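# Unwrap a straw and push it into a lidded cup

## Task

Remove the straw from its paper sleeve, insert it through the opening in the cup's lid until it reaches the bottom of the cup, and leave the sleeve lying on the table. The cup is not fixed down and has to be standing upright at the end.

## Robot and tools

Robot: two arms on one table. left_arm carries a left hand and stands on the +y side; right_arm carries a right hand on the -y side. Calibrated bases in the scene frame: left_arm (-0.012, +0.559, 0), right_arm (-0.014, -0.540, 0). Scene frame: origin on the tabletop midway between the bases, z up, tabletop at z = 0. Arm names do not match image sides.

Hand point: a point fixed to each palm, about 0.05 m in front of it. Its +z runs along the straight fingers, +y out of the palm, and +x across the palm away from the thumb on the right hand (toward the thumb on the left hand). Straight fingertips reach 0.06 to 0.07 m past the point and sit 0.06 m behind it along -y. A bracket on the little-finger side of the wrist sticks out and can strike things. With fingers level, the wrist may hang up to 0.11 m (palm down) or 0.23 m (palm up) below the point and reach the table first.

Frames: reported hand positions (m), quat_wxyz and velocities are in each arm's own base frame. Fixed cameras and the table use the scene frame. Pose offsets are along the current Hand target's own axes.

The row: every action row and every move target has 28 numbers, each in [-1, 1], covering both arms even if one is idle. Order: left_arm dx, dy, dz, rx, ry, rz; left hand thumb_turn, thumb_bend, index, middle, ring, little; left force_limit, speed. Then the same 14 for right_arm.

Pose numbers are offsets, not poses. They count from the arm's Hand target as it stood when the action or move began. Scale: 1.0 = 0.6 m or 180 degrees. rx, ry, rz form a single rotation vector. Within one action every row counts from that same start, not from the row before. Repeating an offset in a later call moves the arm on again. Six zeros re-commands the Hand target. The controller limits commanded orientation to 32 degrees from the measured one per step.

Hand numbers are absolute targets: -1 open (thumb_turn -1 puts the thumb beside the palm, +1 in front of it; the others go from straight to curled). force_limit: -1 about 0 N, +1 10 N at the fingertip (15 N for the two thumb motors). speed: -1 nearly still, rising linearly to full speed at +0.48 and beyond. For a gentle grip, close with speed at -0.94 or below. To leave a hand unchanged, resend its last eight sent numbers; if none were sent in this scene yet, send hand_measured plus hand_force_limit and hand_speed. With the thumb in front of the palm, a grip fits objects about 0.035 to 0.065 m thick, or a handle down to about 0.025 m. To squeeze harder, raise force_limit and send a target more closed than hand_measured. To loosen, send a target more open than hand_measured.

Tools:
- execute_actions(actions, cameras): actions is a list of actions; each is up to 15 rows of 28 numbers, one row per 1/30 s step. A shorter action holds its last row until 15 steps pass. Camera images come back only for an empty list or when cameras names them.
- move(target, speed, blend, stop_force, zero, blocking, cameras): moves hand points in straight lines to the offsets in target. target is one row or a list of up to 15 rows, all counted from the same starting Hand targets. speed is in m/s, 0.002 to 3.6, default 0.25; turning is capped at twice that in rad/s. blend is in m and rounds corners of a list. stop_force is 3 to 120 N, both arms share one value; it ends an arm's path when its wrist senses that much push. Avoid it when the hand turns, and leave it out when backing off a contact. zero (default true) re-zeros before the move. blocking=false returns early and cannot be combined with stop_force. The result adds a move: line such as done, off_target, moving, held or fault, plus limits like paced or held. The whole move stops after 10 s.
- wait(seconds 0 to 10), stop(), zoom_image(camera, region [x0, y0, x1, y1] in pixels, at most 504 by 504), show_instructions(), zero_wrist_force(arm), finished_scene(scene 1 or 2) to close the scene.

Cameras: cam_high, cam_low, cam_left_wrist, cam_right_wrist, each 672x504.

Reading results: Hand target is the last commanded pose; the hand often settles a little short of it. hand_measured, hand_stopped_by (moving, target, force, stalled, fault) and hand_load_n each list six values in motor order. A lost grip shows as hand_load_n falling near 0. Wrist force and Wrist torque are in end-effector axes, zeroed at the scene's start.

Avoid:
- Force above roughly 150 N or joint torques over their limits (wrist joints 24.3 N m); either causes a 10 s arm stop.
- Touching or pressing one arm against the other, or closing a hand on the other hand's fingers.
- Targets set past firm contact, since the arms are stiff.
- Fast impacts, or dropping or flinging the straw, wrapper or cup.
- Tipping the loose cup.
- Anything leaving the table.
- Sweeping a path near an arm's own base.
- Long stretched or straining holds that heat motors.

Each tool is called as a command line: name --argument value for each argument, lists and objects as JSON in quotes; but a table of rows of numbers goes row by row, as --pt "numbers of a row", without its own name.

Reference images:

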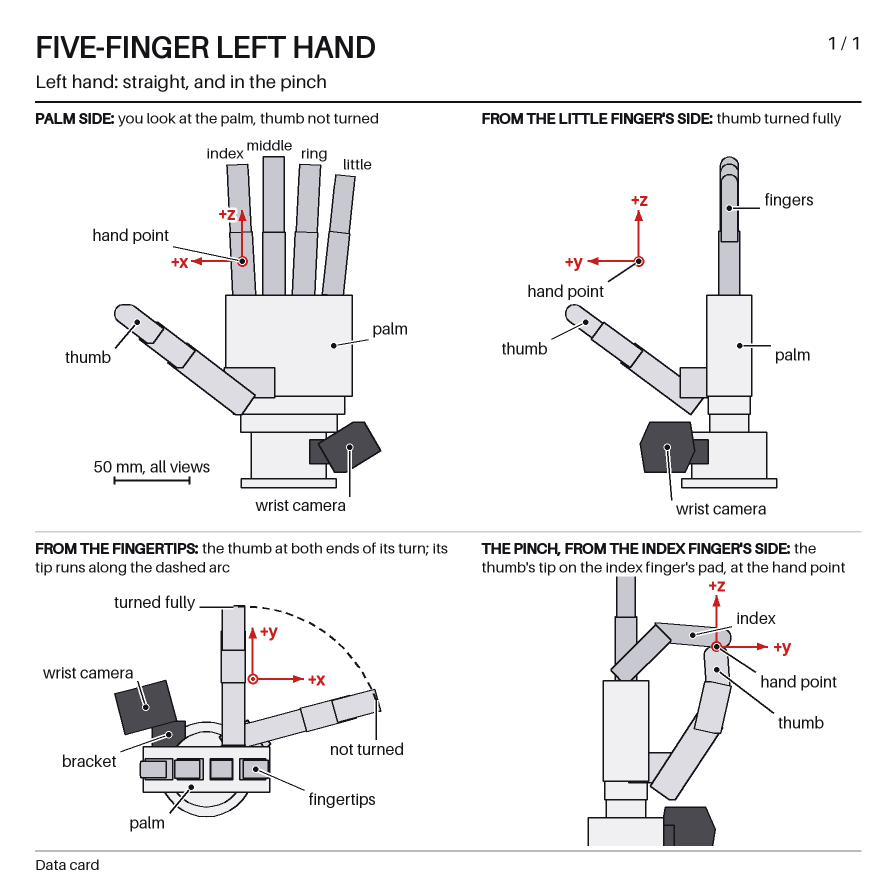

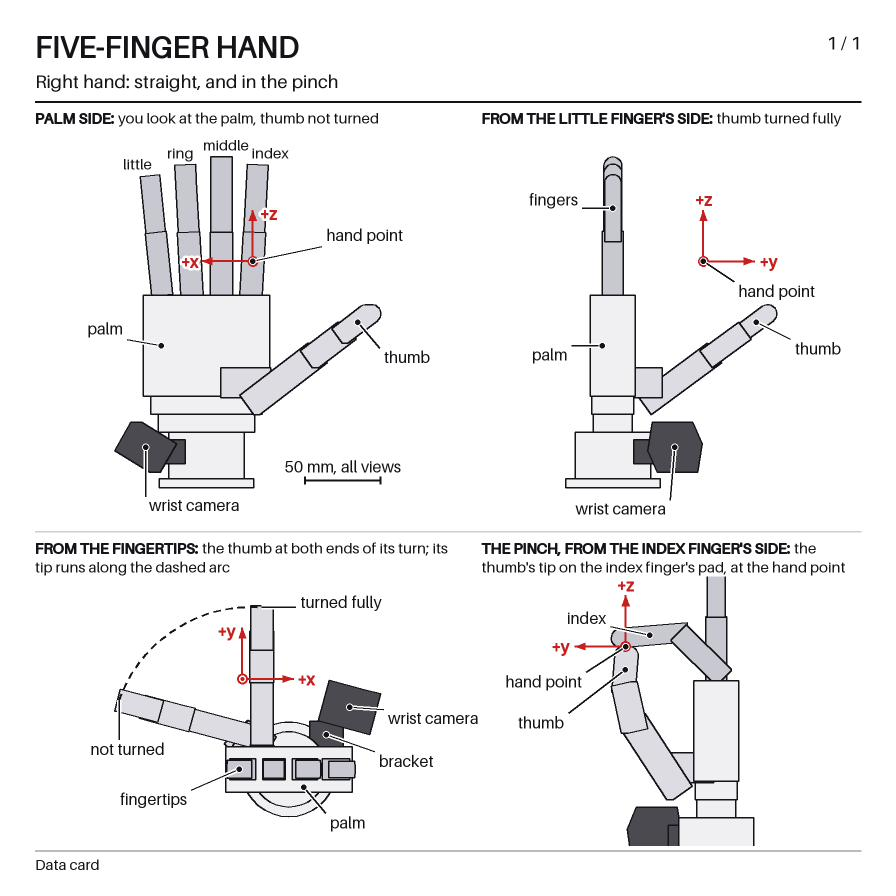

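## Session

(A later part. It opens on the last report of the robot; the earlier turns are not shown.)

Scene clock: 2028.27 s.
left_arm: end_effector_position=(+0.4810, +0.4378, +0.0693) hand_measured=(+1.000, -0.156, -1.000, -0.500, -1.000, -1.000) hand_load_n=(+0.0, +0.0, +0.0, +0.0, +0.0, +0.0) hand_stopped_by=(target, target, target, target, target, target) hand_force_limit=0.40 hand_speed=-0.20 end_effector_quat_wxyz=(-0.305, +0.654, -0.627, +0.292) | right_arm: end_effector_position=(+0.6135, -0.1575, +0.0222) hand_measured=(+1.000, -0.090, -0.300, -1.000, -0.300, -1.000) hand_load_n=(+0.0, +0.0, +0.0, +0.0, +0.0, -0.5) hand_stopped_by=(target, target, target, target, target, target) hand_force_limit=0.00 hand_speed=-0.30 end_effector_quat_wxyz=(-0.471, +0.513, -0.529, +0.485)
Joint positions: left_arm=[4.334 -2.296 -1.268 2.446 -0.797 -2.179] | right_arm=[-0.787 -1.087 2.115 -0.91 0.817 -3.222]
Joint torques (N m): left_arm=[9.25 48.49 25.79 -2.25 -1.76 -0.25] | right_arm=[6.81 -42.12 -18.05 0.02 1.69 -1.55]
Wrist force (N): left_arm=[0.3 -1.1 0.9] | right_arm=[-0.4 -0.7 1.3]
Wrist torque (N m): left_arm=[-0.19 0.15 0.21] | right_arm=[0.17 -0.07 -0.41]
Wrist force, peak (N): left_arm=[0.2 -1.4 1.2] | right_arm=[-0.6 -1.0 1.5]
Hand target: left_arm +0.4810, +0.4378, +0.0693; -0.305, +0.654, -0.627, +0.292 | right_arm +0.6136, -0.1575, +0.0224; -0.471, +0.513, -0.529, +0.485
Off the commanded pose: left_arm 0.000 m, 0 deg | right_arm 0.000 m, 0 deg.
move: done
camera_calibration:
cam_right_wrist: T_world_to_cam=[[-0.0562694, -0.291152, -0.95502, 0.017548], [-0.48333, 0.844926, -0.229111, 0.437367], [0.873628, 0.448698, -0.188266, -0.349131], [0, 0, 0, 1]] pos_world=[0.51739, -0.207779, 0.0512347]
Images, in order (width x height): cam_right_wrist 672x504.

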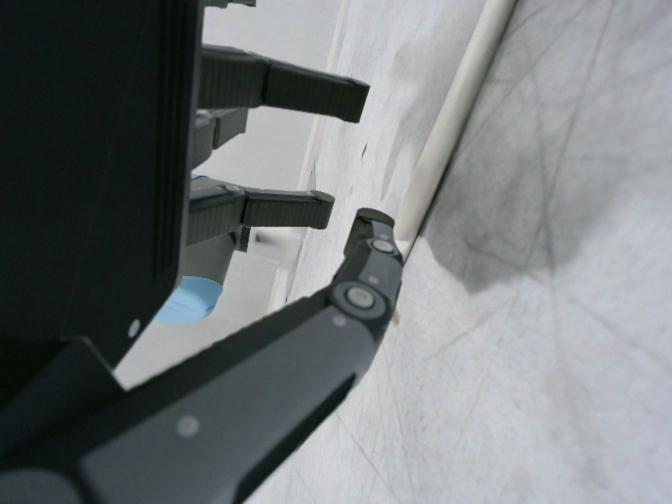

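move --target '[0,0,0,0,0,0,1,-0.155,-1,-0.5,-1,-1,0.4,-0.2,0.0006,0.0096,0.0092,0,0.0249,0.0022,1,-0.09,-0.3,-1,-0.3,-1,0.0,-0.3]' --speed 0.05

move --target '[0,0,0,0,0,0,1,-0.155,-1,-0.5,-1,-1,0.4,-0.2,0,0.0166,0.0015,0,0,0,1,-0.09,-0.3,-1,-0.3,-1,0.0,-0.3]' --speed 0.012 --stop_force 3.5 --cameras '["cam_right_wrist"]'

Scene clock: 2045.17 s.
left_arm: end_effector_position=(+0.4810, +0.4378, +0.0693) hand_measured=(+1.000, -0.156, -1.000, -0.500, -1.000, -1.000) hand_load_n=(+0.0, +0.0, +0.0, +0.0, +0.0, +0.0) hand_stopped_by=(target, target, target, target, target, target) hand_force_limit=0.40 hand_speed=-0.20 end_effector_quat_wxyz=(-0.305, +0.654, -0.627, +0.292) | right_arm: end_effector_position=(+0.6185, -0.1579, +0.0161) hand_measured=(+1.000, -0.090, -0.300, -1.000, -0.300, -1.000) hand_load_n=(+0.0, +0.0, +0.0, +0.0, +0.0, +0.0) hand_stopped_by=(target, target, target, target, target, target) hand_force_limit=0.00 hand_speed=-0.30 end_effector_quat_wxyz=(+0.452, -0.492, +0.549, -0.503)
Joint positions: left_arm=[4.334 -2.296 -1.268 2.446 -0.797 -2.179] | right_arm=[-0.745 -1.08 2.133 -0.946 0.937 -3.204]
Joint torques (N m): left_arm=[9.13 48.81 25.72 -2.28 -1.77 -0.04] | right_arm=[-5.42 -28.35 -15.09 1.12 -1.55 -0.33]
Wrist force (N): left_arm=[-0.1 -1.2 0.9] | right_arm=[-0.3 -0.5 1.2]
Wrist torque (N m): left_arm=[-0.20 0.20 0.20] | right_arm=[0.22 -0.10 -0.41]
Wrist force, peak (N): left_arm=[0.4 -1.3 1.4] | right_arm=[-0.5 -0.7 1.6]
Hand target: left_arm +0.4810, +0.4378, +0.0693; -0.305, +0.654, -0.627, +0.292 | right_arm +0.6186, -0.1580, +0.0161; +0.452, -0.492, +0.549, -0.503
Off the commanded pose: left_arm 0.000 m, 0 deg | right_arm 0.000 m, 0 deg.
move: done

Scene clock: 2046.93 s.
left_arm: end_effector_position=(+0.4810, +0.4378, +0.0693) hand_measured=(+1.000, -0.156, -1.000, -0.500, -1.000, -1.000) hand_load_n=(+0.0, +0.0, +0.0, +0.0, +0.0, +0.0) hand_stopped_by=(target, target, target, target, target, target) hand_force_limit=0.40 hand_speed=-0.20 end_effector_quat_wxyz=(-0.305, +0.654, -0.627, +0.292) | right_arm: end_effector_position=(+0.6186, -0.1580, +0.0085) hand_measured=(+1.000, -0.090, -0.300, -1.000, -0.300, -1.000) hand_load_n=(+0.0, -1.5, +0.0, +0.0, +0.0, +0.0) hand_stopped_by=(target, target, target, target, target, target) hand_force_limit=0.00 hand_speed=-0.30 end_effector_quat_wxyz=(+0.451, -0.492, +0.549, -0.503)
Joint positions: left_arm=[4.334 -2.296 -1.268 2.446 -0.797 -2.179] | right_arm=[-0.745 -1.062 2.135 -0.966 0.937 -3.204]
Joint torques (N m): left_arm=[10.19 47.04 25.47 -2.38 -1.78 -0.04] | right_arm=[-5.37 -41.88 -16.21 1.61 0.5 -0.64]
Wrist force (N): left_arm=[0.4 -1.1 1.1] | right_arm=[-0.4 -2.2 2.0]
Wrist torque (N m): left_arm=[-0.20 0.13 0.23] | right_arm=[0.14 -0.09 -0.46]
Wrist force, peak (N): left_arm=[0.3 -1.5 0.9] | right_arm=[-0.8 -7.3 -2.1]
Hand target: left_arm +0.4810, +0.4378, +0.0693; -0.305, +0.654, -0.627, +0.292 | right_arm +0.6186, -0.1580, +0.0085; +0.451, -0.492, +0.549, -0.503 (not the last commanded pose)
Off the commanded pose: left_arm 0.000 m, 0 deg | right_arm 0.002 m, 0 deg.
move: contact (right_arm)
camera_calibration:
cam_right_wrist: T_world_to_cam=[[-0.0787808, -0.285909, -0.955013, 0.0192794], [-0.415597, 0.88019, -0.229225, 0.400691], [0.906131, 0.378842, -0.188165, -0.387029], [0, 0, 0, 1]] pos_world=[0.518744, -0.200549, 0.0374352]
Images, in order (width x height): cam_right_wrist 672x504.

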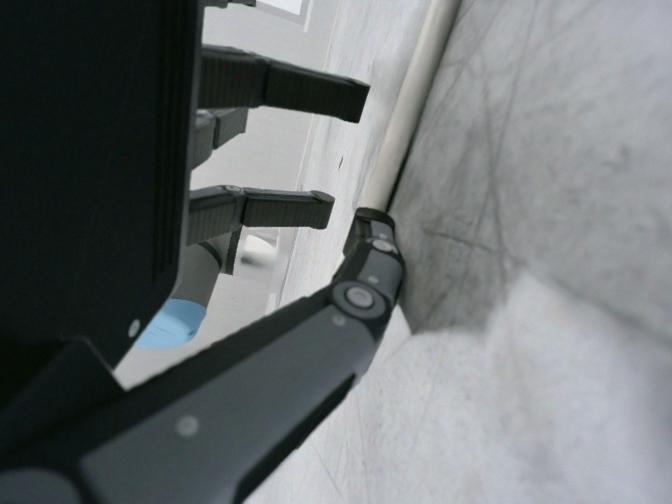

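move --target '[0,0,0,0,0,0,1,-0.155,-1,-0.5,-1,-1,0.4,-0.2,0,0,0,0,0,0,1,-0.09,0.5,-1,0.5,-1,-0.2,-0.9]'

move --target '[0,0,0,0,0,0,1,-0.155,-1,-0.5,-1,-1,0.4,-0.2,0,-0.0332,-0.0029,0,0,0,1,-0.09,0.5,-1,0.5,-1,-0.2,-0.9]' --speed 0.03 --cameras '["cam_left_wrist","cam_right_wrist"]'

Scene clock: 2054.87 s.
left_arm: end_effector_position=(+0.4810, +0.4378, +0.0693) hand_measured=(+1.000, -0.156, -1.000, -0.500, -1.000, -1.000) hand_load_n=(+0.0, +0.0, +0.0, +0.0, +0.0, -0.5) hand_stopped_by=(target, target, target, target, target, target) hand_force_limit=0.40 hand_speed=-0.20 end_effector_quat_wxyz=(-0.305, +0.654, -0.627, +0.292) | right_arm: end_effector_position=(+0.6186, -0.1580, +0.0085) hand_measured=(+1.000, -0.090, +0.052, -1.000, +0.052, -1.000) hand_load_n=(+0.0, -0.5, +3.0, -0.5, +3.5, +0.0) hand_stopped_by=(target, target, force, target, force, target) hand_force_limit=-0.20 hand_speed=-0.90 end_effector_quat_wxyz=(+0.452, -0.492, +0.549, -0.503)
Joint positions: left_arm=[4.334 -2.296 -1.268 2.446 -0.797 -2.179] | right_arm=[-0.745 -1.062 2.135 -0.966 0.937 -3.204]
Joint torques (N m): left_arm=[9.42 47.25 25.51 -2.26 -1.72 0.59] | right_arm=[-6.16 -36.18 -12.13 0.37 -1.27 -0.65]
Wrist force (N): left_arm=[-0.1 -1.2 1.1] | right_arm=[-1.1 -7.9 4.2]
Wrist torque (N m): left_arm=[-0.22 0.20 0.20] | right_arm=[0.16 -0.16 -0.59]
Wrist force, peak (N): left_arm=[0.2 -1.6 1.1] | right_arm=[-1.0 -8.7 4.8]
Hand target: left_arm +0.4810, +0.4378, +0.0693; -0.305, +0.654, -0.627, +0.292 | right_arm +0.6186, -0.1580, +0.0085; +0.451, -0.492, +0.549, -0.503
Off the commanded pose: left_arm 0.000 m, 0 deg | right_arm 0.000 m, 0 deg.
move: done

Scene clock: 2055.83 s.
left_arm: end_effector_position=(+0.4810, +0.4378, +0.0693) hand_measured=(+1.000, -0.156, -1.000, -0.500, -1.000, -1.000) hand_load_n=(+0.0, +0.0, +0.0, +0.0, +0.0, +0.0) hand_stopped_by=(target, target, target, target, target, target) hand_force_limit=0.40 hand_speed=-0.20 end_effector_quat_wxyz=(-0.305, +0.654, -0.627, +0.292) | right_arm: end_effector_position=(+0.6186, -0.1580, +0.0286) hand_measured=(+1.000, -0.090, +0.052, -1.000, +0.052, -1.000) hand_load_n=(+0.0, +0.0, +0.0, +0.0, +0.0, +0.5) hand_stopped_by=(target, target, force, target, force, target) hand_force_limit=-0.20 hand_speed=-0.90 end_effector_quat_wxyz=(+0.452, -0.492, +0.549, -0.503) end_effector_velocity=(+0.000, -0.001, -0.001) end_effector_angular_velocity=(-0.002, -0.002, -0.001)
Joint positions: left_arm=[4.334 -2.296 -1.268 2.446 -0.797 -2.179] | right_arm=[-0.745 -1.11 2.129 -0.912 0.937 -3.204]
Joint velocities: left_arm=[within noise] | right_arm=[-0.001 0.003 0 -0.005 0 -0.001]
Joint torques (N m): left_arm=[9.97 47.07 23.71 -2.23 -1.72 0.46] | right_arm=[-7 -20.23 -13.62 -3.44 -1.27 0.62]
Wrist force (N): left_arm=[0.1 -1.3 0.7] | right_arm=[-0.1 -0.7 1.3]
Wrist torque (N m): left_arm=[-0.21 0.17 0.22] | right_arm=[0.18 -0.12 -0.43]
Wrist force, peak (N): left_arm=[0.0 -1.5 1.0] | right_arm=[-1.0 -8.2 4.2]
Hand target: left_arm +0.4810, +0.4378, +0.0693; -0.305, +0.654, -0.627, +0.292 | right_arm +0.6186, -0.1580, +0.0285; +0.451, -0.492, +0.549, -0.503
Off the commanded pose: left_arm 0.000 m, 0 deg | right_arm 0.000 m, 0 deg.
move: done
camera_calibration:
cam_left_wrist: T_world_to_cam=[[0.656812, -0.219828, 0.7213, -0.268938], [-0.463329, -0.872339, 0.156045, 0.5978], [0.594915, -0.436692, -0.674816, 0.0670773], [0, 0, 0, 1]] pos_world=[0.413715, 0.491656, 0.145966]
cam_right_wrist: T_world_to_cam=[[-0.0786943, -0.285872, -0.955031, 0.0384392], [-0.415576, 0.880199, -0.229229, 0.40529], [0.906148, 0.378849, -0.188068, -0.38326], [0, 0, 0, 1]] pos_world=[0.518744, -0.200549, 0.0575358]
Images, in order (width x height): cam_left_wrist 672x504, cam_right_wrist 672x504.

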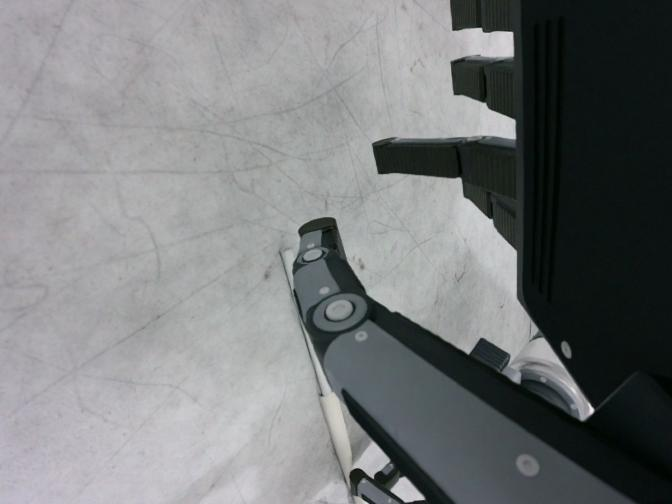

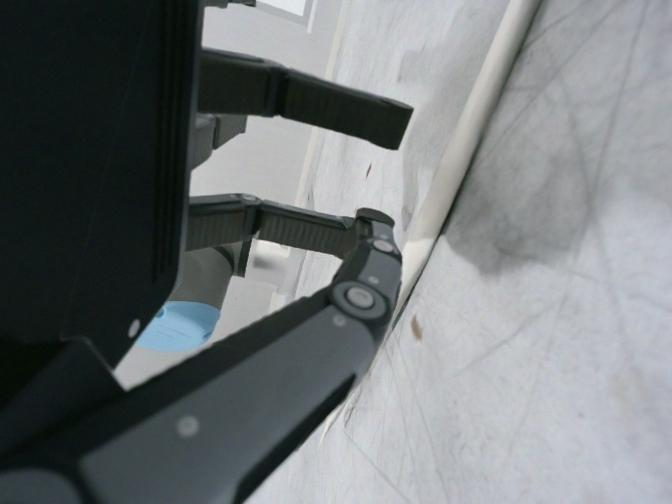

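move --pt "0 0 0 0 0 0 1 -0.155 -1 -0.5 -1 -1 0.4 -0.2 0 0 0 0 0 0 1 -0.09 -0.3 -1 -0.3 -1 -0.2 -0.3" --pt "0 0 0 0 0 0 1 -0.155 -1 -0.5 -1 -1 0.4 -0.2 0 0.0209 0.0002 0 -0.0138 -0.0012 1 -0.09 -0.3 -1 -0.3 -1 -0.2 -0.3" --pt "0 0 0 0 0 0 1 -0.155 -1 -0.5 -1 -1 0.4 -0.2 0 0.0320 0.0012 0 -0.0138 -0.0012 1 -0.09 -0.3 -1 -0.3 -1 -0.2 -0.3" --speed '[0.05,0.05,0.012]' --cameras '["cam_right_wrist"]'

move --target '[0,0,0,0,0,0,1,-0.155,-1,-0.5,-1,-1,0.4,-0.2,0,0,0,0,0,0,1,-0.09,0.5,-1,0.5,-1,-0.2,-0.9]' --cameras '["cam_right_wrist"]'

Scene clock: 2091.20 s.
left_arm: end_effector_position=(+0.4810, +0.4378, +0.0693) hand_measured=(+1.000, -0.156, -1.000, -0.500, -1.000, -1.000) hand_load_n=(+0.0, +0.0, +0.0, +0.0, +0.0, +0.0) hand_stopped_by=(target, target, target, target, target, target) hand_force_limit=0.40 hand_speed=-0.20 end_effector_quat_wxyz=(-0.305, +0.654, -0.627, +0.292) | right_arm: end_effector_position=(+0.6176, -0.1579, +0.0092) hand_measured=(+1.000, -0.090, -0.300, -1.000, -0.300, -1.000) hand_load_n=(+0.0, +0.0, +0.0, +0.0, +0.0, +0.0) hand_stopped_by=(target, target, target, target, target, target) hand_force_limit=-0.20 hand_speed=-0.30 end_effector_quat_wxyz=(-0.462, +0.504, -0.538, +0.493)
Joint positions: left_arm=[4.334 -2.296 -1.268 2.446 -0.797 -2.179] | right_arm=[-0.766 -1.057 2.121 -0.952 0.873 -3.213]
Joint torques (N m): left_arm=[9.49 47.25 25.03 -2.22 -1.52 0.93] | right_arm=[6.63 -41.65 -4.99 -0.29 1.25 1.6]
Wrist force (N): left_arm=[0.1 -1.2 0.8] | right_arm=[-0.5 -0.6 1.4]
Wrist torque (N m): left_arm=[-0.20 0.16 0.22] | right_arm=[0.20 -0.08 -0.34]
Wrist force, peak (N): left_arm=[0.2 -1.5 0.9] | right_arm=[-0.5 -0.9 1.5]
Hand target: left_arm +0.4810, +0.4378, +0.0693; -0.305, +0.654, -0.627, +0.292 | right_arm +0.6176, -0.1579, +0.0093; -0.462, +0.504, -0.538, +0.493
Off the commanded pose: left_arm 0.000 m, 0 deg | right_arm 0.000 m, 0 deg.
move: done
camera_calibration:
cam_right_wrist: T_world_to_cam=[[-0.0662856, -0.289053, -0.955016, 0.0116942], [-0.453466, 0.861295, -0.229213, 0.420799], [0.888805, 0.417874, -0.188167, -0.369275], [0, 0, 0, 1]] pos_world=[0.519807, -0.204742, 0.0381352]
Images, in order (width x height): cam_right_wrist 672x504.

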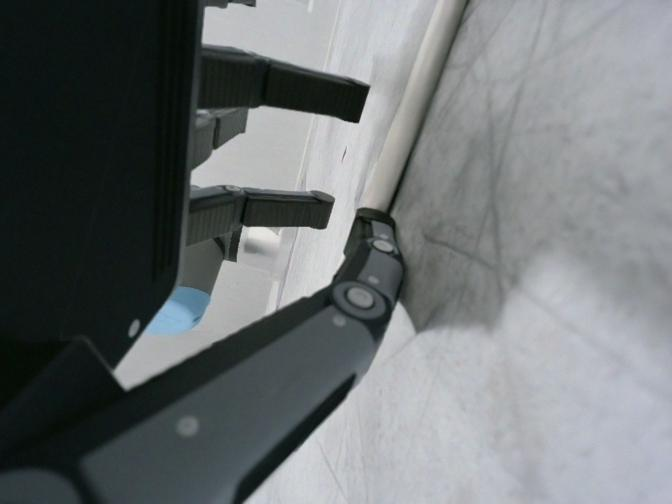

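Scene clock: 2092.90 s.
left_arm: end_effector_position=(+0.4810, +0.4378, +0.0693) hand_measured=(+1.000, -0.156, -1.000, -0.500, -1.000, -1.000) hand_load_n=(+0.0, +0.0, +0.0, +0.0, +0.0, +0.0) hand_stopped_by=(target, target, target, target, target, target) hand_force_limit=0.40 hand_speed=-0.20 end_effector_quat_wxyz=(-0.305, +0.654, -0.627, +0.292) | right_arm: end_effector_position=(+0.6176, -0.1579, +0.0093) hand_measured=(+1.000, -0.090, +0.098, -1.000, +0.098, -1.000) hand_load_n=(+0.0, +0.0, +3.0, +0.0, +3.5, +0.0) hand_stopped_by=(target, target, force, target, force, target) hand_force_limit=-0.20 hand_speed=-0.90 end_effector_quat_wxyz=(-0.462, +0.504, -0.538, +0.493)
Joint positions: left_arm=[4.334 -2.296 -1.268 2.446 -0.797 -2.179] | right_arm=[-0.766 -1.057 2.121 -0.952 0.873 -3.213]
Joint torques (N m): left_arm=[9.27 47.81 24.79 -2.16 -1.65 1.02] | right_arm=[6.03 -36.15 -12.71 1.4 1.39 1.36]
Wrist force (N): left_arm=[0.2 -1.1 0.7] | right_arm=[-0.9 -8.4 4.3]
Wrist torque (N m): left_arm=[-0.18 0.14 0.22] | right_arm=[0.10 -0.13 -0.53]
Wrist force, peak (N): left_arm=[0.0 -1.2 1.3] | right_arm=[-0.8 -8.9 4.9]
Hand target: left_arm +0.4810, +0.4378, +0.0693; -0.305, +0.654, -0.627, +0.292 | right_arm +0.6176, -0.1579, +0.0093; -0.462, +0.504, -0.538, +0.493
Off the commanded pose: left_arm 0.000 m, 0 deg | right_arm 0.000 m, 0 deg.
move: done
camera_calibration:
cam_right_wrist: T_world_to_cam=[[-0.0661571, -0.289095, -0.955012, 0.0118101], [-0.453452, 0.861278, -0.229308, 0.420837], [0.888822, 0.417882, -0.18807, -0.369248], [0, 0, 0, 1]] pos_world=[0.519806, -0.204741, 0.0383357]
Images, in order (width x height): cam_right_wrist 672x504.

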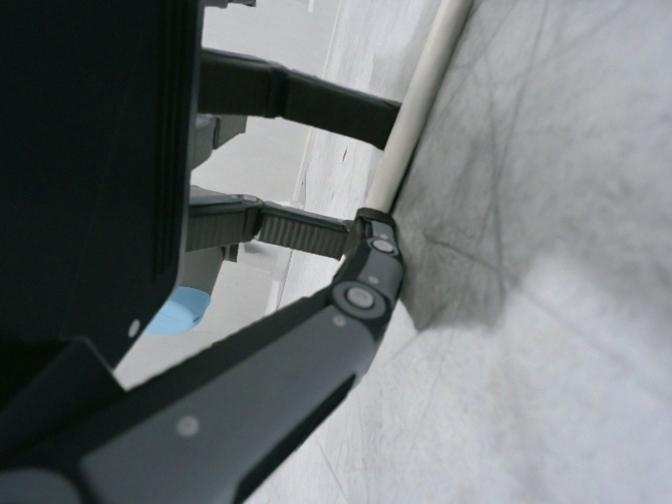

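move --target '[0,0,0,0,0,0,1,-0.155,-1,-0.5,-1,-1,0.4,-0.2,0,-0.0332,-0.0029,0,0,0,1,-0.09,0.5,-1,0.5,-1,-0.2,-0.9]' --speed 0.03 --cameras '["cam_right_wrist","cam_left_wrist","cam_high"]'

Scene clock: 2130.87 s.
left_arm: end_effector_position=(+0.4810, +0.4378, +0.0693) hand_measured=(+1.000, -0.156, -1.000, -0.500, -1.000, -1.000) hand_load_n=(+0.0, +0.0, +0.0, +0.0, +0.0, +0.0) hand_stopped_by=(target, target, target, target, target, target) hand_force_limit=0.40 hand_speed=-0.20 end_effector_quat_wxyz=(-0.305, +0.654, -0.627, +0.292) | right_arm: end_effector_position=(+0.6176, -0.1579, +0.0294) hand_measured=(+1.000, -0.090, +0.100, -1.000, +0.100, -1.000) hand_load_n=(+0.0, +0.0, +0.0, -0.5, +0.0, +0.0) hand_stopped_by=(target, target, force, target, force, target) hand_force_limit=-0.20 hand_speed=-0.90 end_effector_quat_wxyz=(-0.462, +0.504, -0.538, +0.493) end_effector_velocity=(+0.000, +0.000, -0.001) end_effector_angular_velocity=(-0.003, -0.002, +0.000)
Joint positions: left_arm=[4.334 -2.296 -1.268 2.446 -0.797 -2.179] | right_arm=[-0.766 -1.105 2.116 -0.899 0.873 -3.213]
Joint velocities: left_arm=[within noise] | right_arm=[0 0.002 0 -0.005 0 -0.001]
Joint torques (N m): left_arm=[10.15 46.93 24.04 -2.13 -1.94 1.4] | right_arm=[-4.43 -18.85 -12.73 -3.49 -1.17 0.14]
Wrist force (N): left_arm=[0.1 -1.2 1.1] | right_arm=[-0.5 -0.6 1.1]
Wrist torque (N m): left_arm=[-0.21 0.17 0.21] | right_arm=[0.21 -0.06 -0.37]
Wrist force, peak (N): left_arm=[0.0 -1.5 1.1] | right_arm=[-0.8 -9.7 4.2]
Hand target: left_arm +0.4810, +0.4378, +0.0693; -0.305, +0.654, -0.627, +0.292 | right_arm +0.6176, -0.1579, +0.0293; -0.462, +0.504, -0.538, +0.493
Off the commanded pose: left_arm 0.000 m, 0 deg | right_arm 0.000 m, 0 deg.
move: done
camera_calibration:
cam_left_wrist: T_world_to_cam=[[0.656812, -0.219828, 0.7213, -0.268938], [-0.463329, -0.872339, 0.156045, 0.5978], [0.594915, -0.436692, -0.674816, 0.0670773], [0, 0, 0, 1]] pos_world=[0.413715, 0.491656, 0.145966]
cam_right_wrist: T_world_to_cam=[[-0.0662038, -0.289007, -0.955035, 0.0309541], [-0.453446, 0.861307, -0.22921, 0.425421], [0.888822, 0.417882, -0.188071, -0.365486], [0, 0, 0, 1]] pos_world=[0.519807, -0.204742, 0.0583358]
Images, in order (width x height): cam_high 672x504, cam_left_wrist 672x504, cam_right_wrist 672x504.

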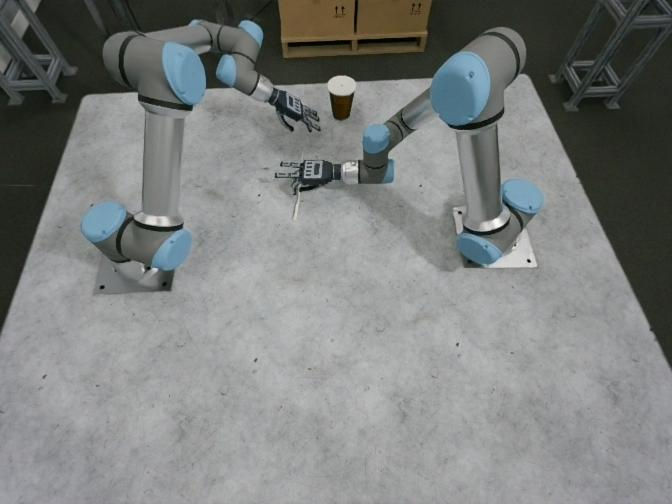

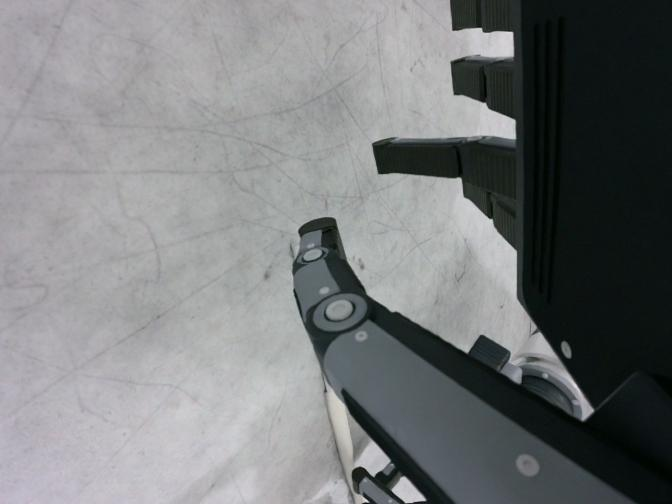

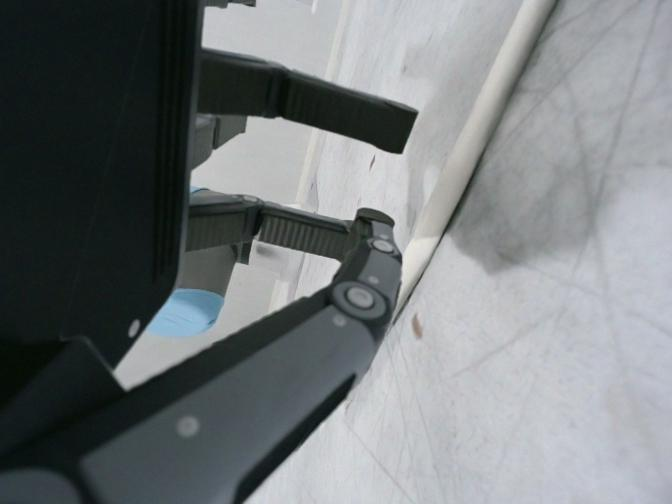

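move --pt "0 0 0 0 0 0 1 -0.155 -1 -0.5 -1 -1 0.4 -0.2 0 0 0 0 0 0 1 -0.09 -0.3 -1 -0.3 -1 -0.2 -0.3" --pt "0 0 0 0 0 0 1 -0.155 -1 -0.5 -1 -1 0.4 -0.2 0 0.0330 0.0029 0 0 0 1 -0.09 -0.3 -1 -0.3 -1 -0.2 -0.3" --speed 0.04 --cameras '["cam_right_wrist"]'

move --target '[0,0,0,0,0,0,1,-0.155,-1,-0.5,-1,-1,0.4,-0.2,0,-0.0015,0.0166,0,0,0,1,-0.09,-0.3,-1,-0.3,-1,-0.2,-0.3]' --speed 0.02 --cameras '["cam_right_wrist"]'

Scene clock: 2266.13 s.
left_arm: end_effector_position=(+0.4810, +0.4378, +0.0693) hand_measured=(+1.000, -0.156, -1.000, -0.500, -1.000, -1.000) hand_load_n=(+0.0, +0.0, +0.0, -0.5, +0.0, +0.0) hand_stopped_by=(target, target, target, target, target, target) hand_force_limit=0.40 hand_speed=-0.20 end_effector_quat_wxyz=(-0.305, +0.654, -0.627, +0.292) | right_arm: end_effector_position=(+0.6176, -0.1579, +0.0093) hand_measured=(+1.000, -0.090, -0.300, -1.000, -0.300, -1.000) hand_load_n=(+0.0, +0.0, +0.0, +0.0, -0.5, +0.0) hand_stopped_by=(target, target, target, target, target, target) hand_force_limit=-0.20 hand_speed=-0.30 end_effector_quat_wxyz=(-0.462, +0.504, -0.538, +0.493) end_effector_velocity=(+0.000, +0.001, +0.001) end_effector_angular_velocity=(+0.000, +0.001, +0.001)
Joint positions: left_arm=[4.334 -2.296 -1.268 2.446 -0.797 -2.179] | right_arm=[-0.766 -1.057 2.121 -0.952 0.873 -3.214]
Joint velocities: left_arm=[within noise] | right_arm=[0.001 -0.004 0 0.006 0 0]
Joint torques (N m): left_arm=[9.43 46.06 24.01 -2.08 -1.6 1.69] | right_arm=[4.77 -42.07 -9.85 1.89 1.4 1.12]
Wrist force (N): left_arm=[0.2 -1.1 1.2] | right_arm=[-0.7 -0.7 1.0]
Wrist torque (N m): left_arm=[-0.21 0.16 0.21] | right_arm=[0.20 -0.03 -0.36]
Wrist force, peak (N): left_arm=[0.0 -1.4 1.2] | right_arm=[-0.6 -1.2 1.3]
Hand target: left_arm +0.4810, +0.4378, +0.0693; -0.305, +0.654, -0.627, +0.292 | right_arm +0.6176, -0.1579, +0.0094; -0.462, +0.504, -0.538, +0.493
Off the commanded pose: left_arm 0.000 m, 0 deg | right_arm 0.000 m, 0 deg.
move: done
camera_calibration:
cam_right_wrist: T_world_to_cam=[[-0.0662419, -0.289135, -0.954994, 0.0117493], [-0.453472, 0.861268, -0.229304, 0.420823], [0.888805, 0.417874, -0.188167, -0.369256], [0, 0, 0, 1]] pos_world=[0.519807, -0.204741, 0.0382351]
Images, in order (width x height): cam_right_wrist 672x504.

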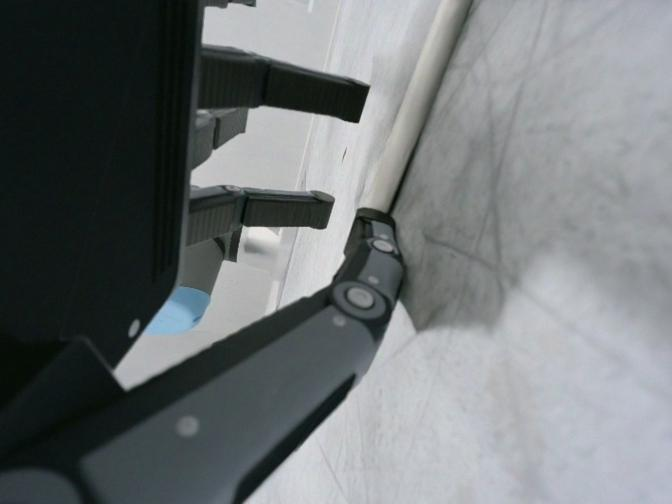

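Scene clock: 2266.90 s.
left_arm: end_effector_position=(+0.4810, +0.4378, +0.0693) hand_measured=(+1.000, -0.156, -1.000, -0.500, -1.000, -1.000) hand_load_n=(+0.0, +0.0, +0.0, +0.0, +0.0, +0.0) hand_stopped_by=(target, target, target, target, target, target) hand_force_limit=0.40 hand_speed=-0.20 end_effector_quat_wxyz=(-0.305, +0.654, -0.627, +0.292) | right_arm: end_effector_position=(+0.6277, -0.1585, +0.0094) hand_measured=(+1.000, -0.090, -0.300, -1.000, -0.300, -1.000) hand_load_n=(+0.0, +0.0, +0.0, -0.5, +0.0, +0.0) hand_stopped_by=(target, target, target, target, target, target) hand_force_limit=-0.20 hand_speed=-0.30 end_effector_quat_wxyz=(-0.462, +0.504, -0.538, +0.493)
Joint positions: left_arm=[4.334 -2.296 -1.268 2.446 -0.797 -2.179] | right_arm=[-0.749 -1.045 2.094 -0.938 0.89 -3.211]
Joint torques (N m): left_arm=[9.19 45.24 26.24 -2.33 -1.67 1.36] | right_arm=[-5.64 -38.33 -3.42 -1.22 -1.2 1.75]
Wrist force (N): left_arm=[0.1 -0.9 1.0] | right_arm=[-0.3 -0.5 1.3]
Wrist torque (N m): left_arm=[-0.17 0.17 0.21] | right_arm=[0.21 -0.09 -0.42]
Wrist force, peak (N): left_arm=[0.2 -1.7 0.8] | right_arm=[-0.4 -0.5 1.5]
Hand target: left_arm +0.4810, +0.4378, +0.0693; -0.305, +0.654, -0.627, +0.292 | right_arm +0.6276, -0.1585, +0.0095; -0.462, +0.504, -0.538, +0.493
Off the commanded pose: left_arm 0.000 m, 0 deg | right_arm 0.000 m, 0 deg.
move: done
camera_calibration:
cam_right_wrist: T_world_to_cam=[[-0.0663729, -0.288888, -0.955059, 0.0124276], [-0.453455, 0.86135, -0.229029, 0.425981], [0.888805, 0.417875, -0.188168, -0.377832], [0, 0, 0, 1]] pos_world=[0.529807, -0.205442, 0.0383354]
Images, in order (width x height): cam_right_wrist 672x504.

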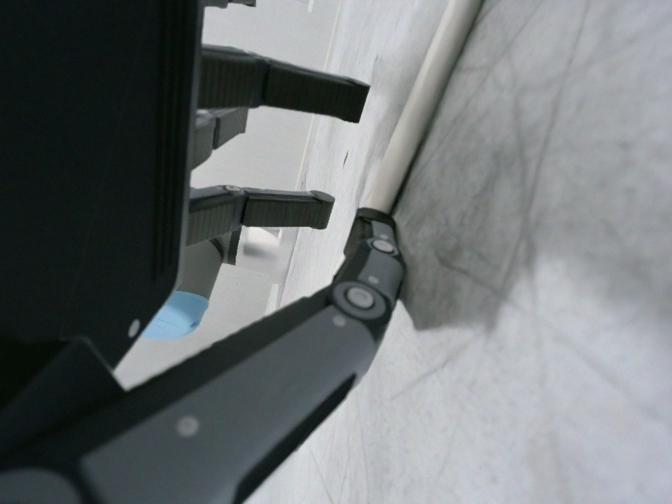

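move --target '[0,0,0,0,0,0,1,-0.155,-1,-0.5,-1,-1,0.4,-0.2,0,0,0,0,0,0,1,-0.09,0.5,-1,0.5,-1,0.0,-0.87]' --speed 0.04 --cameras '["cam_right_wrist"]'

Scene clock: 2292.77 s.
left_arm: end_effector_position=(+0.4810, +0.4378, +0.0693) hand_measured=(+1.000, -0.156, -1.000, -0.500, -1.000, -1.000) hand_load_n=(+0.0, +0.0, +0.0, +0.0, +0.0, +0.0) hand_stopped_by=(target, target, target, target, target, target) hand_force_limit=0.40 hand_speed=-0.20 end_effector_quat_wxyz=(-0.305, +0.654, -0.627, +0.292) | right_arm: end_effector_position=(+0.6277, -0.1586, +0.0095) hand_measured=(+1.000, -0.090, +0.120, -1.000, +0.120, -1.000) hand_load_n=(+0.0, +0.0, +5.0, +0.0, +4.5, +0.0) hand_stopped_by=(target, target, force, target, force, target) hand_force_limit=0.00 hand_speed=-0.87 end_effector_quat_wxyz=(-0.462, +0.504, -0.538, +0.493)
Joint positions: left_arm=[4.334 -2.296 -1.268 2.446 -0.797 -2.179] | right_arm=[-0.749 -1.045 2.094 -0.939 0.889 -3.211]
Joint torques (N m): left_arm=[8.62 46.18 25.11 -2.02 -1.68 1.46] | right_arm=[-5.91 -33.55 -5.7 1.69 -0.9 0.03]
Wrist force (N): left_arm=[0.4 -1.1 0.9] | right_arm=[-1.0 -11.3 5.7]
Wrist torque (N m): left_arm=[-0.19 0.13 0.23] | right_arm=[0.07 -0.16 -0.67]
Wrist force, peak (N): left_arm=[0.2 -1.6 1.0] | right_arm=[-0.8 -12.0 6.6]
Hand target: left_arm +0.4810, +0.4378, +0.0693; -0.305, +0.654, -0.627, +0.292 | right_arm +0.6276, -0.1585, +0.0095; -0.462, +0.504, -0.538, +0.493
Off the commanded pose: left_arm 0.000 m, 0 deg | right_arm 0.000 m, 0 deg.
move: done
camera_calibration:
cam_right_wrist: T_world_to_cam=[[-0.0660571, -0.289284, -0.954961, 0.0123667], [-0.453465, 0.861215, -0.229518, 0.426022], [0.888823, 0.417881, -0.18807, -0.377806], [0, 0, 0, 1]] pos_world=[0.529806, -0.205441, 0.0385355]
Images, in order (width x height): cam_right_wrist 672x504.

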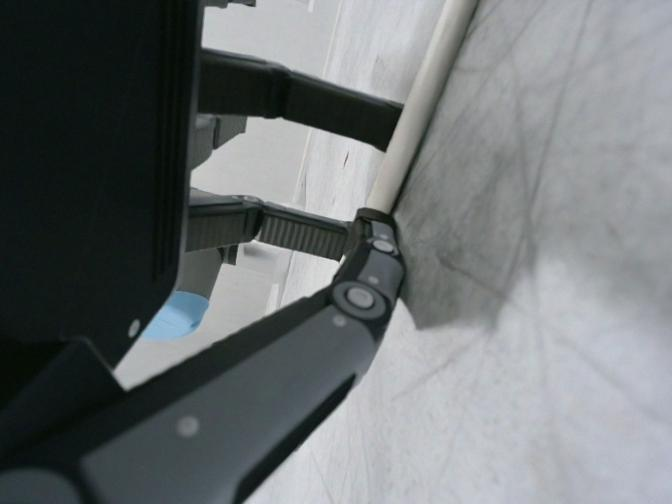

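move --target '[0,0,0,0,0,0,1,-0.155,-1,-0.5,-1,-1,0.4,-0.2,0,-0.0332,-0.0029,0,0,0,1,-0.09,0.5,-1,0.5,-1,0.0,-0.87]' --speed 0.03 --cameras '["cam_right_wrist"]'

Scene clock: 2298.53 s.
left_arm: end_effector_position=(+0.4810, +0.4378, +0.0693) hand_measured=(+1.000, -0.156, -1.000, -0.500, -1.000, -1.000) hand_load_n=(+0.0, +0.0, +0.0, +0.0, +0.0, -0.5) hand_stopped_by=(target, target, target, target, target, target) hand_force_limit=0.40 hand_speed=-0.20 end_effector_quat_wxyz=(-0.305, +0.654, -0.627, +0.292) | right_arm: end_effector_position=(+0.6276, -0.1586, +0.0296) hand_measured=(+1.000, -0.090, +0.120, -1.000, +0.120, -1.000) hand_load_n=(+0.0, +0.0, +0.0, +0.0, +0.0, +0.0) hand_stopped_by=(target, target, force, target, force, target) hand_force_limit=0.00 hand_speed=-0.87 end_effector_quat_wxyz=(-0.462, +0.504, -0.538, +0.493) end_effector_velocity=(+0.001, +0.000, -0.001) end_effector_angular_velocity=(-0.003, -0.002, +0.001)
Joint positions: left_arm=[4.334 -2.296 -1.268 2.446 -0.797 -2.179] | right_arm=[-0.75 -1.091 2.089 -0.887 0.889 -3.211]
Joint velocities: left_arm=[within noise] | right_arm=[0.001 0.003 -0.001 -0.005 0 -0.001]
Joint torques (N m): left_arm=[8.96 46.88 25.47 -2.05 -1.68 1.49] | right_arm=[-6.76 -19.27 -14.65 -3.21 -1.52 1.14]
Wrist force (N): left_arm=[0.3 -1.0 1.0] | right_arm=[-0.4 -0.5 1.4]
Wrist torque (N m): left_arm=[-0.18 0.14 0.22] | right_arm=[0.22 -0.06 -0.44]
Wrist force, peak (N): left_arm=[-0.1 -1.4 1.2] | right_arm=[-0.3 -14.2 5.4]
Hand target: left_arm +0.4810, +0.4378, +0.0693; -0.305, +0.654, -0.627, +0.292 | right_arm +0.6276, -0.1585, +0.0294; -0.462, +0.504, -0.538, +0.493
Off the commanded pose: left_arm 0.000 m, 0 deg | right_arm 0.000 m, 0 deg.
move: done
camera_calibration:
cam_right_wrist: T_world_to_cam=[[-0.0662007, -0.289013, -0.955034, 0.0316019], [-0.453446, 0.861305, -0.229217, 0.430604], [0.888822, 0.417882, -0.188071, -0.374044], [0, 0, 0, 1]] pos_world=[0.529807, -0.205442, 0.0585358]
Images, in order (width x height): cam_right_wrist 672x504.

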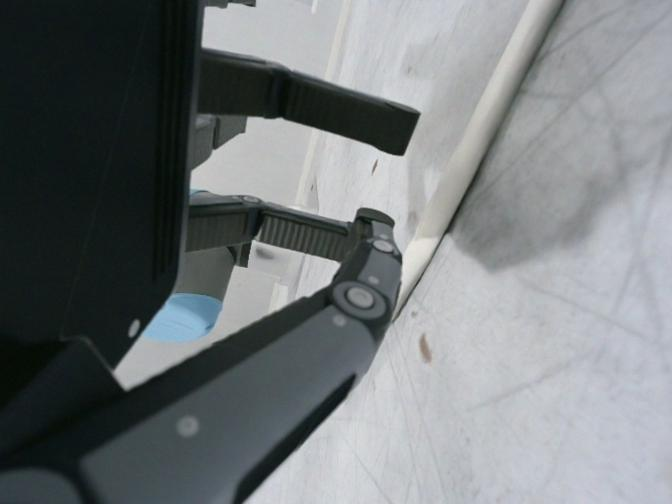

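move --pt "0 0 0 0 0 0 1 -0.155 -1 -0.5 -1 -1 0.4 -0.2 0 0 0 0 0 0 1 -0.09 -0.3 -1 -0.3 -1 -0.2 -0.3" --pt "0 0 0 0 0 0 1 -0.155 -1 -0.5 -1 -1 0.4 -0.2 0 0.0348 0.0030 0 0 0 1 -0.09 -0.3 -1 -0.3 -1 -0.2 -0.3" --pt "0 0 0 0 0 0 1 -0.155 -1 -0.5 -1 -1 0.4 -0.2 0 0.0336 0.0163 0 0 0 1 -0.09 -0.3 -1 -0.3 -1 -0.2 -0.3" --speed 0.03

move --target '[0,0,0,0,0,0,1,-0.155,-1,-0.5,-1,-1,0.4,-0.2,0,0,0,0,0,0,1,-0.09,0.5,-1,0.5,-1,0.0,-0.87]' --speed 0.04 --cameras '["cam_right_wrist"]'

Scene clock: 2323.77 s.
left_arm: end_effector_position=(+0.4810, +0.4378, +0.0693) hand_measured=(+1.000, -0.156, -1.000, -0.500, -1.000, -1.000) hand_load_n=(+0.0, +0.0, +0.0, +0.0, +0.0, +0.0) hand_stopped_by=(target, target, target, target, target, target) hand_force_limit=0.40 hand_speed=-0.20 end_effector_quat_wxyz=(-0.305, +0.654, -0.627, +0.292) | right_arm: end_effector_position=(+0.6357, -0.1590, +0.0084) hand_measured=(+1.000, -0.090, -0.300, -1.000, -0.300, -1.000) hand_load_n=(-1.0, -2.0, +0.0, +0.0, +0.0, +0.0) hand_stopped_by=(target, target, target, target, target, target) hand_force_limit=-0.20 hand_speed=-0.30 end_effector_quat_wxyz=(-0.462, +0.504, -0.538, +0.493) end_effector_velocity=(-0.002, +0.001, -0.001) end_effector_angular_velocity=(+0.002, +0.003, +0.002)
Joint positions: left_arm=[4.334 -2.296 -1.268 2.446 -0.797 -2.179] | right_arm=[-0.737 -1.032 2.072 -0.93 0.902 -3.209]
Joint velocities: left_arm=[within noise] | right_arm=[-0.002 -0.001 0.005 0 -0.004 -0.001]
Joint torques (N m): left_arm=[9.45 46.56 23.2 -1.96 -1.94 1.4] | right_arm=[-6.66 -42.99 -3.17 -2.12 -1.47 1.42]
Wrist force (N): left_arm=[0.3 -1.3 0.8] | right_arm=[0.0 -3.1 1.3]
Wrist torque (N m): left_arm=[-0.21 0.13 0.23] | right_arm=[0.12 -0.05 -0.49]
Wrist force, peak (N): left_arm=[0.1 -1.5 1.2] | right_arm=[-0.7 -6.0 -2.1]
Hand target: left_arm +0.4810, +0.4378, +0.0693; -0.305, +0.654, -0.627, +0.292 | right_arm +0.6356, -0.1590, +0.0085; -0.462, +0.504, -0.538, +0.493
Off the commanded pose: left_arm 0.000 m, 0 deg | right_arm 0.000 m, 0 deg.
move: done

Scene clock: 2325.03 s.
left_arm: end_effector_position=(+0.4810, +0.4378, +0.0693) hand_measured=(+1.000, -0.156, -1.000, -0.500, -1.000, -1.000) hand_load_n=(+0.0, +0.0, +0.0, +0.0, +0.0, +0.0) hand_stopped_by=(target, target, target, target, target, target) hand_force_limit=0.40 hand_speed=-0.20 end_effector_quat_wxyz=(-0.305, +0.654, -0.627, +0.292) | right_arm: end_effector_position=(+0.6356, -0.1591, +0.0086) hand_measured=(+1.000, -0.090, +0.060, -1.000, +0.060, -1.000) hand_load_n=(+0.0, +0.0, +5.0, -0.5, +4.5, +0.0) hand_stopped_by=(target, target, force, target, force, target) hand_force_limit=0.00 hand_speed=-0.87 end_effector_quat_wxyz=(-0.462, +0.504, -0.538, +0.493)
Joint positions: left_arm=[4.334 -2.296 -1.268 2.446 -0.797 -2.179] | right_arm=[-0.737 -1.032 2.072 -0.93 0.902 -3.209]
Joint torques (N m): left_arm=[8.84 45.33 23.79 -1.8 -1.57 1.43] | right_arm=[-5.95 -35.78 -5.11 1.13 -1.1 -0.3]
Wrist force (N): left_arm=[0.2 -1.2 0.7] | right_arm=[-0.9 -11.0 5.3]
Wrist torque (N m): left_arm=[-0.18 0.16 0.22] | right_arm=[0.14 -0.18 -0.64]
Wrist force, peak (N): left_arm=[0.3 -1.6 0.8] | right_arm=[-1.1 -11.3 6.4]
Hand target: left_arm +0.4810, +0.4378, +0.0693; -0.305, +0.654, -0.627, +0.292 | right_arm +0.6356, -0.1590, +0.0085; -0.462, +0.504, -0.538, +0.493
Off the commanded pose: left_arm 0.000 m, 0 deg | right_arm 0.000 m, 0 deg.
move: done
camera_calibration:
cam_right_wrist: T_world_to_cam=[[-0.0661008, -0.289201, -0.954983, 0.0118368], [-0.453459, 0.861242, -0.229426, 0.42985], [0.888822, 0.417881, -0.18807, -0.384896], [0, 0, 0, 1]] pos_world=[0.537806, -0.205941, 0.0375356]
Images, in order (width x height): cam_right_wrist 672x504.

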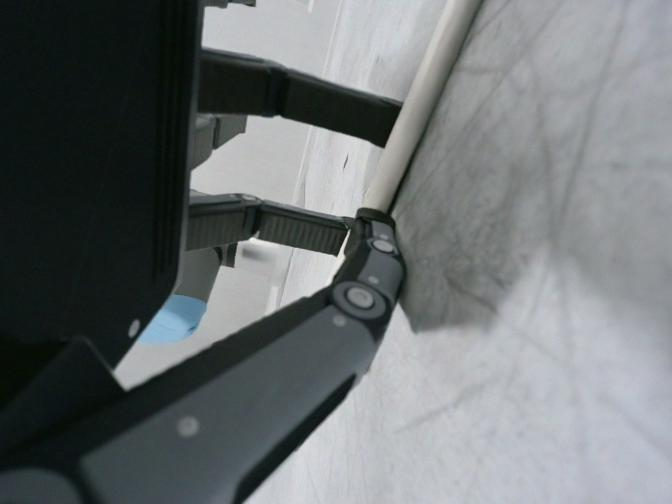

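move --pt "0 0 0 0 0 0 1 -0.155 -1 -0.5 -1 -1 0.4 -0.2 0 0 0 0 0 0 1 -0.09 -0.05 -1 -0.05 -1 -0.2 -0.3" --pt "0 0 0 0 0 0 1 -0.155 -1 -0.5 -1 -1 0.4 -0.2 0 -0.0075 -0.0006 0 0 0 1 -0.09 -0.05 -1 -0.05 -1 -0.2 -0.3" --pt "0 0 0 0 0 0 1 -0.155 -1 -0.5 -1 -1 0.4 -0.2 0 -0.0075 -0.0006 -0.0389 0 0 1 -0.135 -0.05 -1 -0.05 -1 -0.2 -0.3" --speed 0.05 --cameras '["cam_right_wrist"]'

move --target '[0,0,0,0,0,0,1,-0.155,-1,-0.5,-1,-1,0.4,-0.2,0,0.0114,0.0024,0,0,0,1,-0.135,-0.05,-1,-0.05,-1,-0.2,-0.3]' --speed 0.006 --stop_force 3 --cameras '["cam_right_wrist"]'

Scene clock: 2385.00 s.
left_arm: end_effector_position=(+0.4810, +0.4378, +0.0693) hand_measured=(+1.000, -0.156, -1.000, -0.500, -1.000, -1.000) hand_load_n=(+0.0, +0.0, +0.0, +0.0, +0.0, +0.0) hand_stopped_by=(target, target, target, target, target, target) hand_force_limit=0.40 hand_speed=-0.20 end_effector_quat_wxyz=(-0.305, +0.654, -0.627, +0.292) | right_arm: end_effector_position=(+0.6356, -0.1591, +0.0131) hand_measured=(+1.000, -0.136, -0.050, -1.000, -0.050, -1.000) hand_load_n=(-0.5, +0.0, +0.0, +0.0, +0.0, +0.0) hand_stopped_by=(target, target, target, target, target, target) hand_force_limit=-0.20 hand_speed=-0.30 end_effector_quat_wxyz=(-0.431, +0.531, -0.567, +0.459)
Joint positions: left_arm=[4.334 -2.296 -1.268 2.446 -0.797 -2.179] | right_arm=[-0.719 -1.061 1.987 -0.666 0.933 -3.298]
Joint torques (N m): left_arm=[8.14 46.07 24.82 -1.72 -1.74 1.22] | right_arm=[-6.11 -25.24 -4.1 -1.92 -1.62 2.17]
Wrist force (N): left_arm=[-0.1 -1.1 0.8] | right_arm=[-0.2 -0.5 1.4]
Wrist torque (N m): left_arm=[-0.18 0.20 0.20] | right_arm=[0.21 -0.08 -0.37]
Wrist force, peak (N): left_arm=[0.2 -1.5 1.1] | right_arm=[-0.6 -12.9 5.2]
Hand target: left_arm +0.4810, +0.4378, +0.0693; -0.305, +0.654, -0.627, +0.292 | right_arm +0.6356, -0.1591, +0.0130; -0.431, +0.531, -0.567, +0.459
Off the commanded pose: left_arm 0.000 m, 0 deg | right_arm 0.000 m, 0 deg.
move: done
camera_calibration:
cam_right_wrist: T_world_to_cam=[[-0.181946, -0.281556, -0.942137, 0.0908286], [-0.477606, 0.862823, -0.165618, 0.445702], [0.859528, 0.419837, -0.29146, -0.36377], [0, 0, 0, 1]] pos_world=[0.542066, -0.206265, 0.053365]
Images, in order (width x height): cam_right_wrist 672x504.

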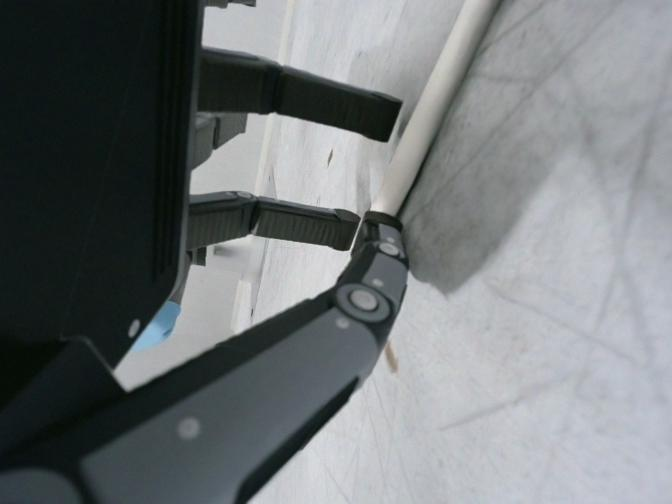

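Scene clock: 2386.70 s.
left_arm: end_effector_position=(+0.4810, +0.4378, +0.0693) hand_measured=(+1.000, -0.156, -1.000, -0.500, -1.000, -1.000) hand_load_n=(+0.0, +0.5, -0.5, +0.0, +0.0, +0.0) hand_stopped_by=(target, target, target, target, target, target) hand_force_limit=0.40 hand_speed=-0.20 end_effector_quat_wxyz=(-0.305, +0.654, -0.627, +0.292) | right_arm: end_effector_position=(+0.6356, -0.1590, +0.0100) hand_measured=(+1.000, -0.136, -0.050, -1.000, -0.050, -1.000) hand_load_n=(+0.0, -1.0, +0.0, +0.0, +0.0, +0.0) hand_stopped_by=(target, target, target, target, target, target) hand_force_limit=-0.20 hand_speed=-0.30 end_effector_quat_wxyz=(-0.431, +0.531, -0.567, +0.459)
Joint positions: left_arm=[4.334 -2.296 -1.268 2.446 -0.797 -2.179] | right_arm=[-0.719 -1.055 1.989 -0.673 0.933 -3.298]
Joint torques (N m): left_arm=[9.5 45.62 24.91 -2.05 -1.61 1.49] | right_arm=[-6.18 -43.25 -18.31 1.66 -0.93 2.06]
Wrist force (N): left_arm=[0.2 -1.0 0.9] | right_arm=[-0.1 -2.0 0.1]
Wrist torque (N m): left_arm=[-0.17 0.16 0.21] | right_arm=[0.17 -0.07 -0.39]
Wrist force, peak (N): left_arm=[0.3 -1.4 1.2] | right_arm=[-0.3 -4.9 -2.6]
Hand target: left_arm +0.4810, +0.4378, +0.0693; -0.305, +0.654, -0.627, +0.292 | right_arm +0.6356, -0.1590, +0.0100; -0.431, +0.531, -0.567, +0.459 (not the last commanded pose)
Off the commanded pose: left_arm 0.000 m, 0 deg | right_arm 0.004 m, 0 deg.
move: contact (right_arm)
camera_calibration:
cam_right_wrist: T_world_to_cam=[[-0.182072, -0.281514, -0.942125, 0.0879658], [-0.477603, 0.862842, -0.165524, 0.445139], [0.859503, 0.419825, -0.291552, -0.364572], [0, 0, 0, 1]] pos_world=[0.541967, -0.206265, 0.0502645]
Images, in order (width x height): cam_right_wrist 672x504.

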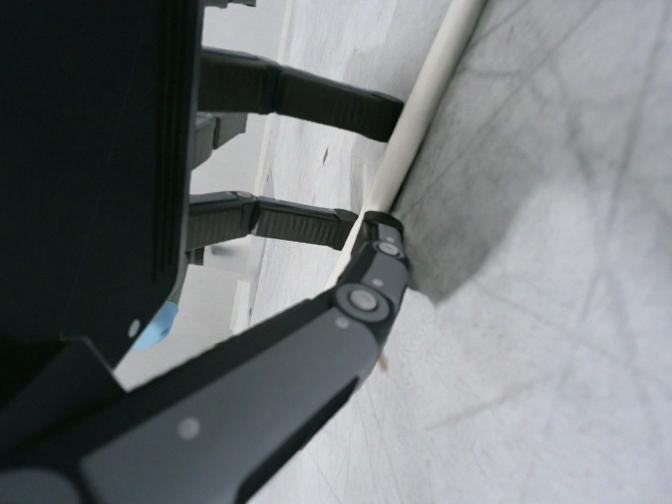

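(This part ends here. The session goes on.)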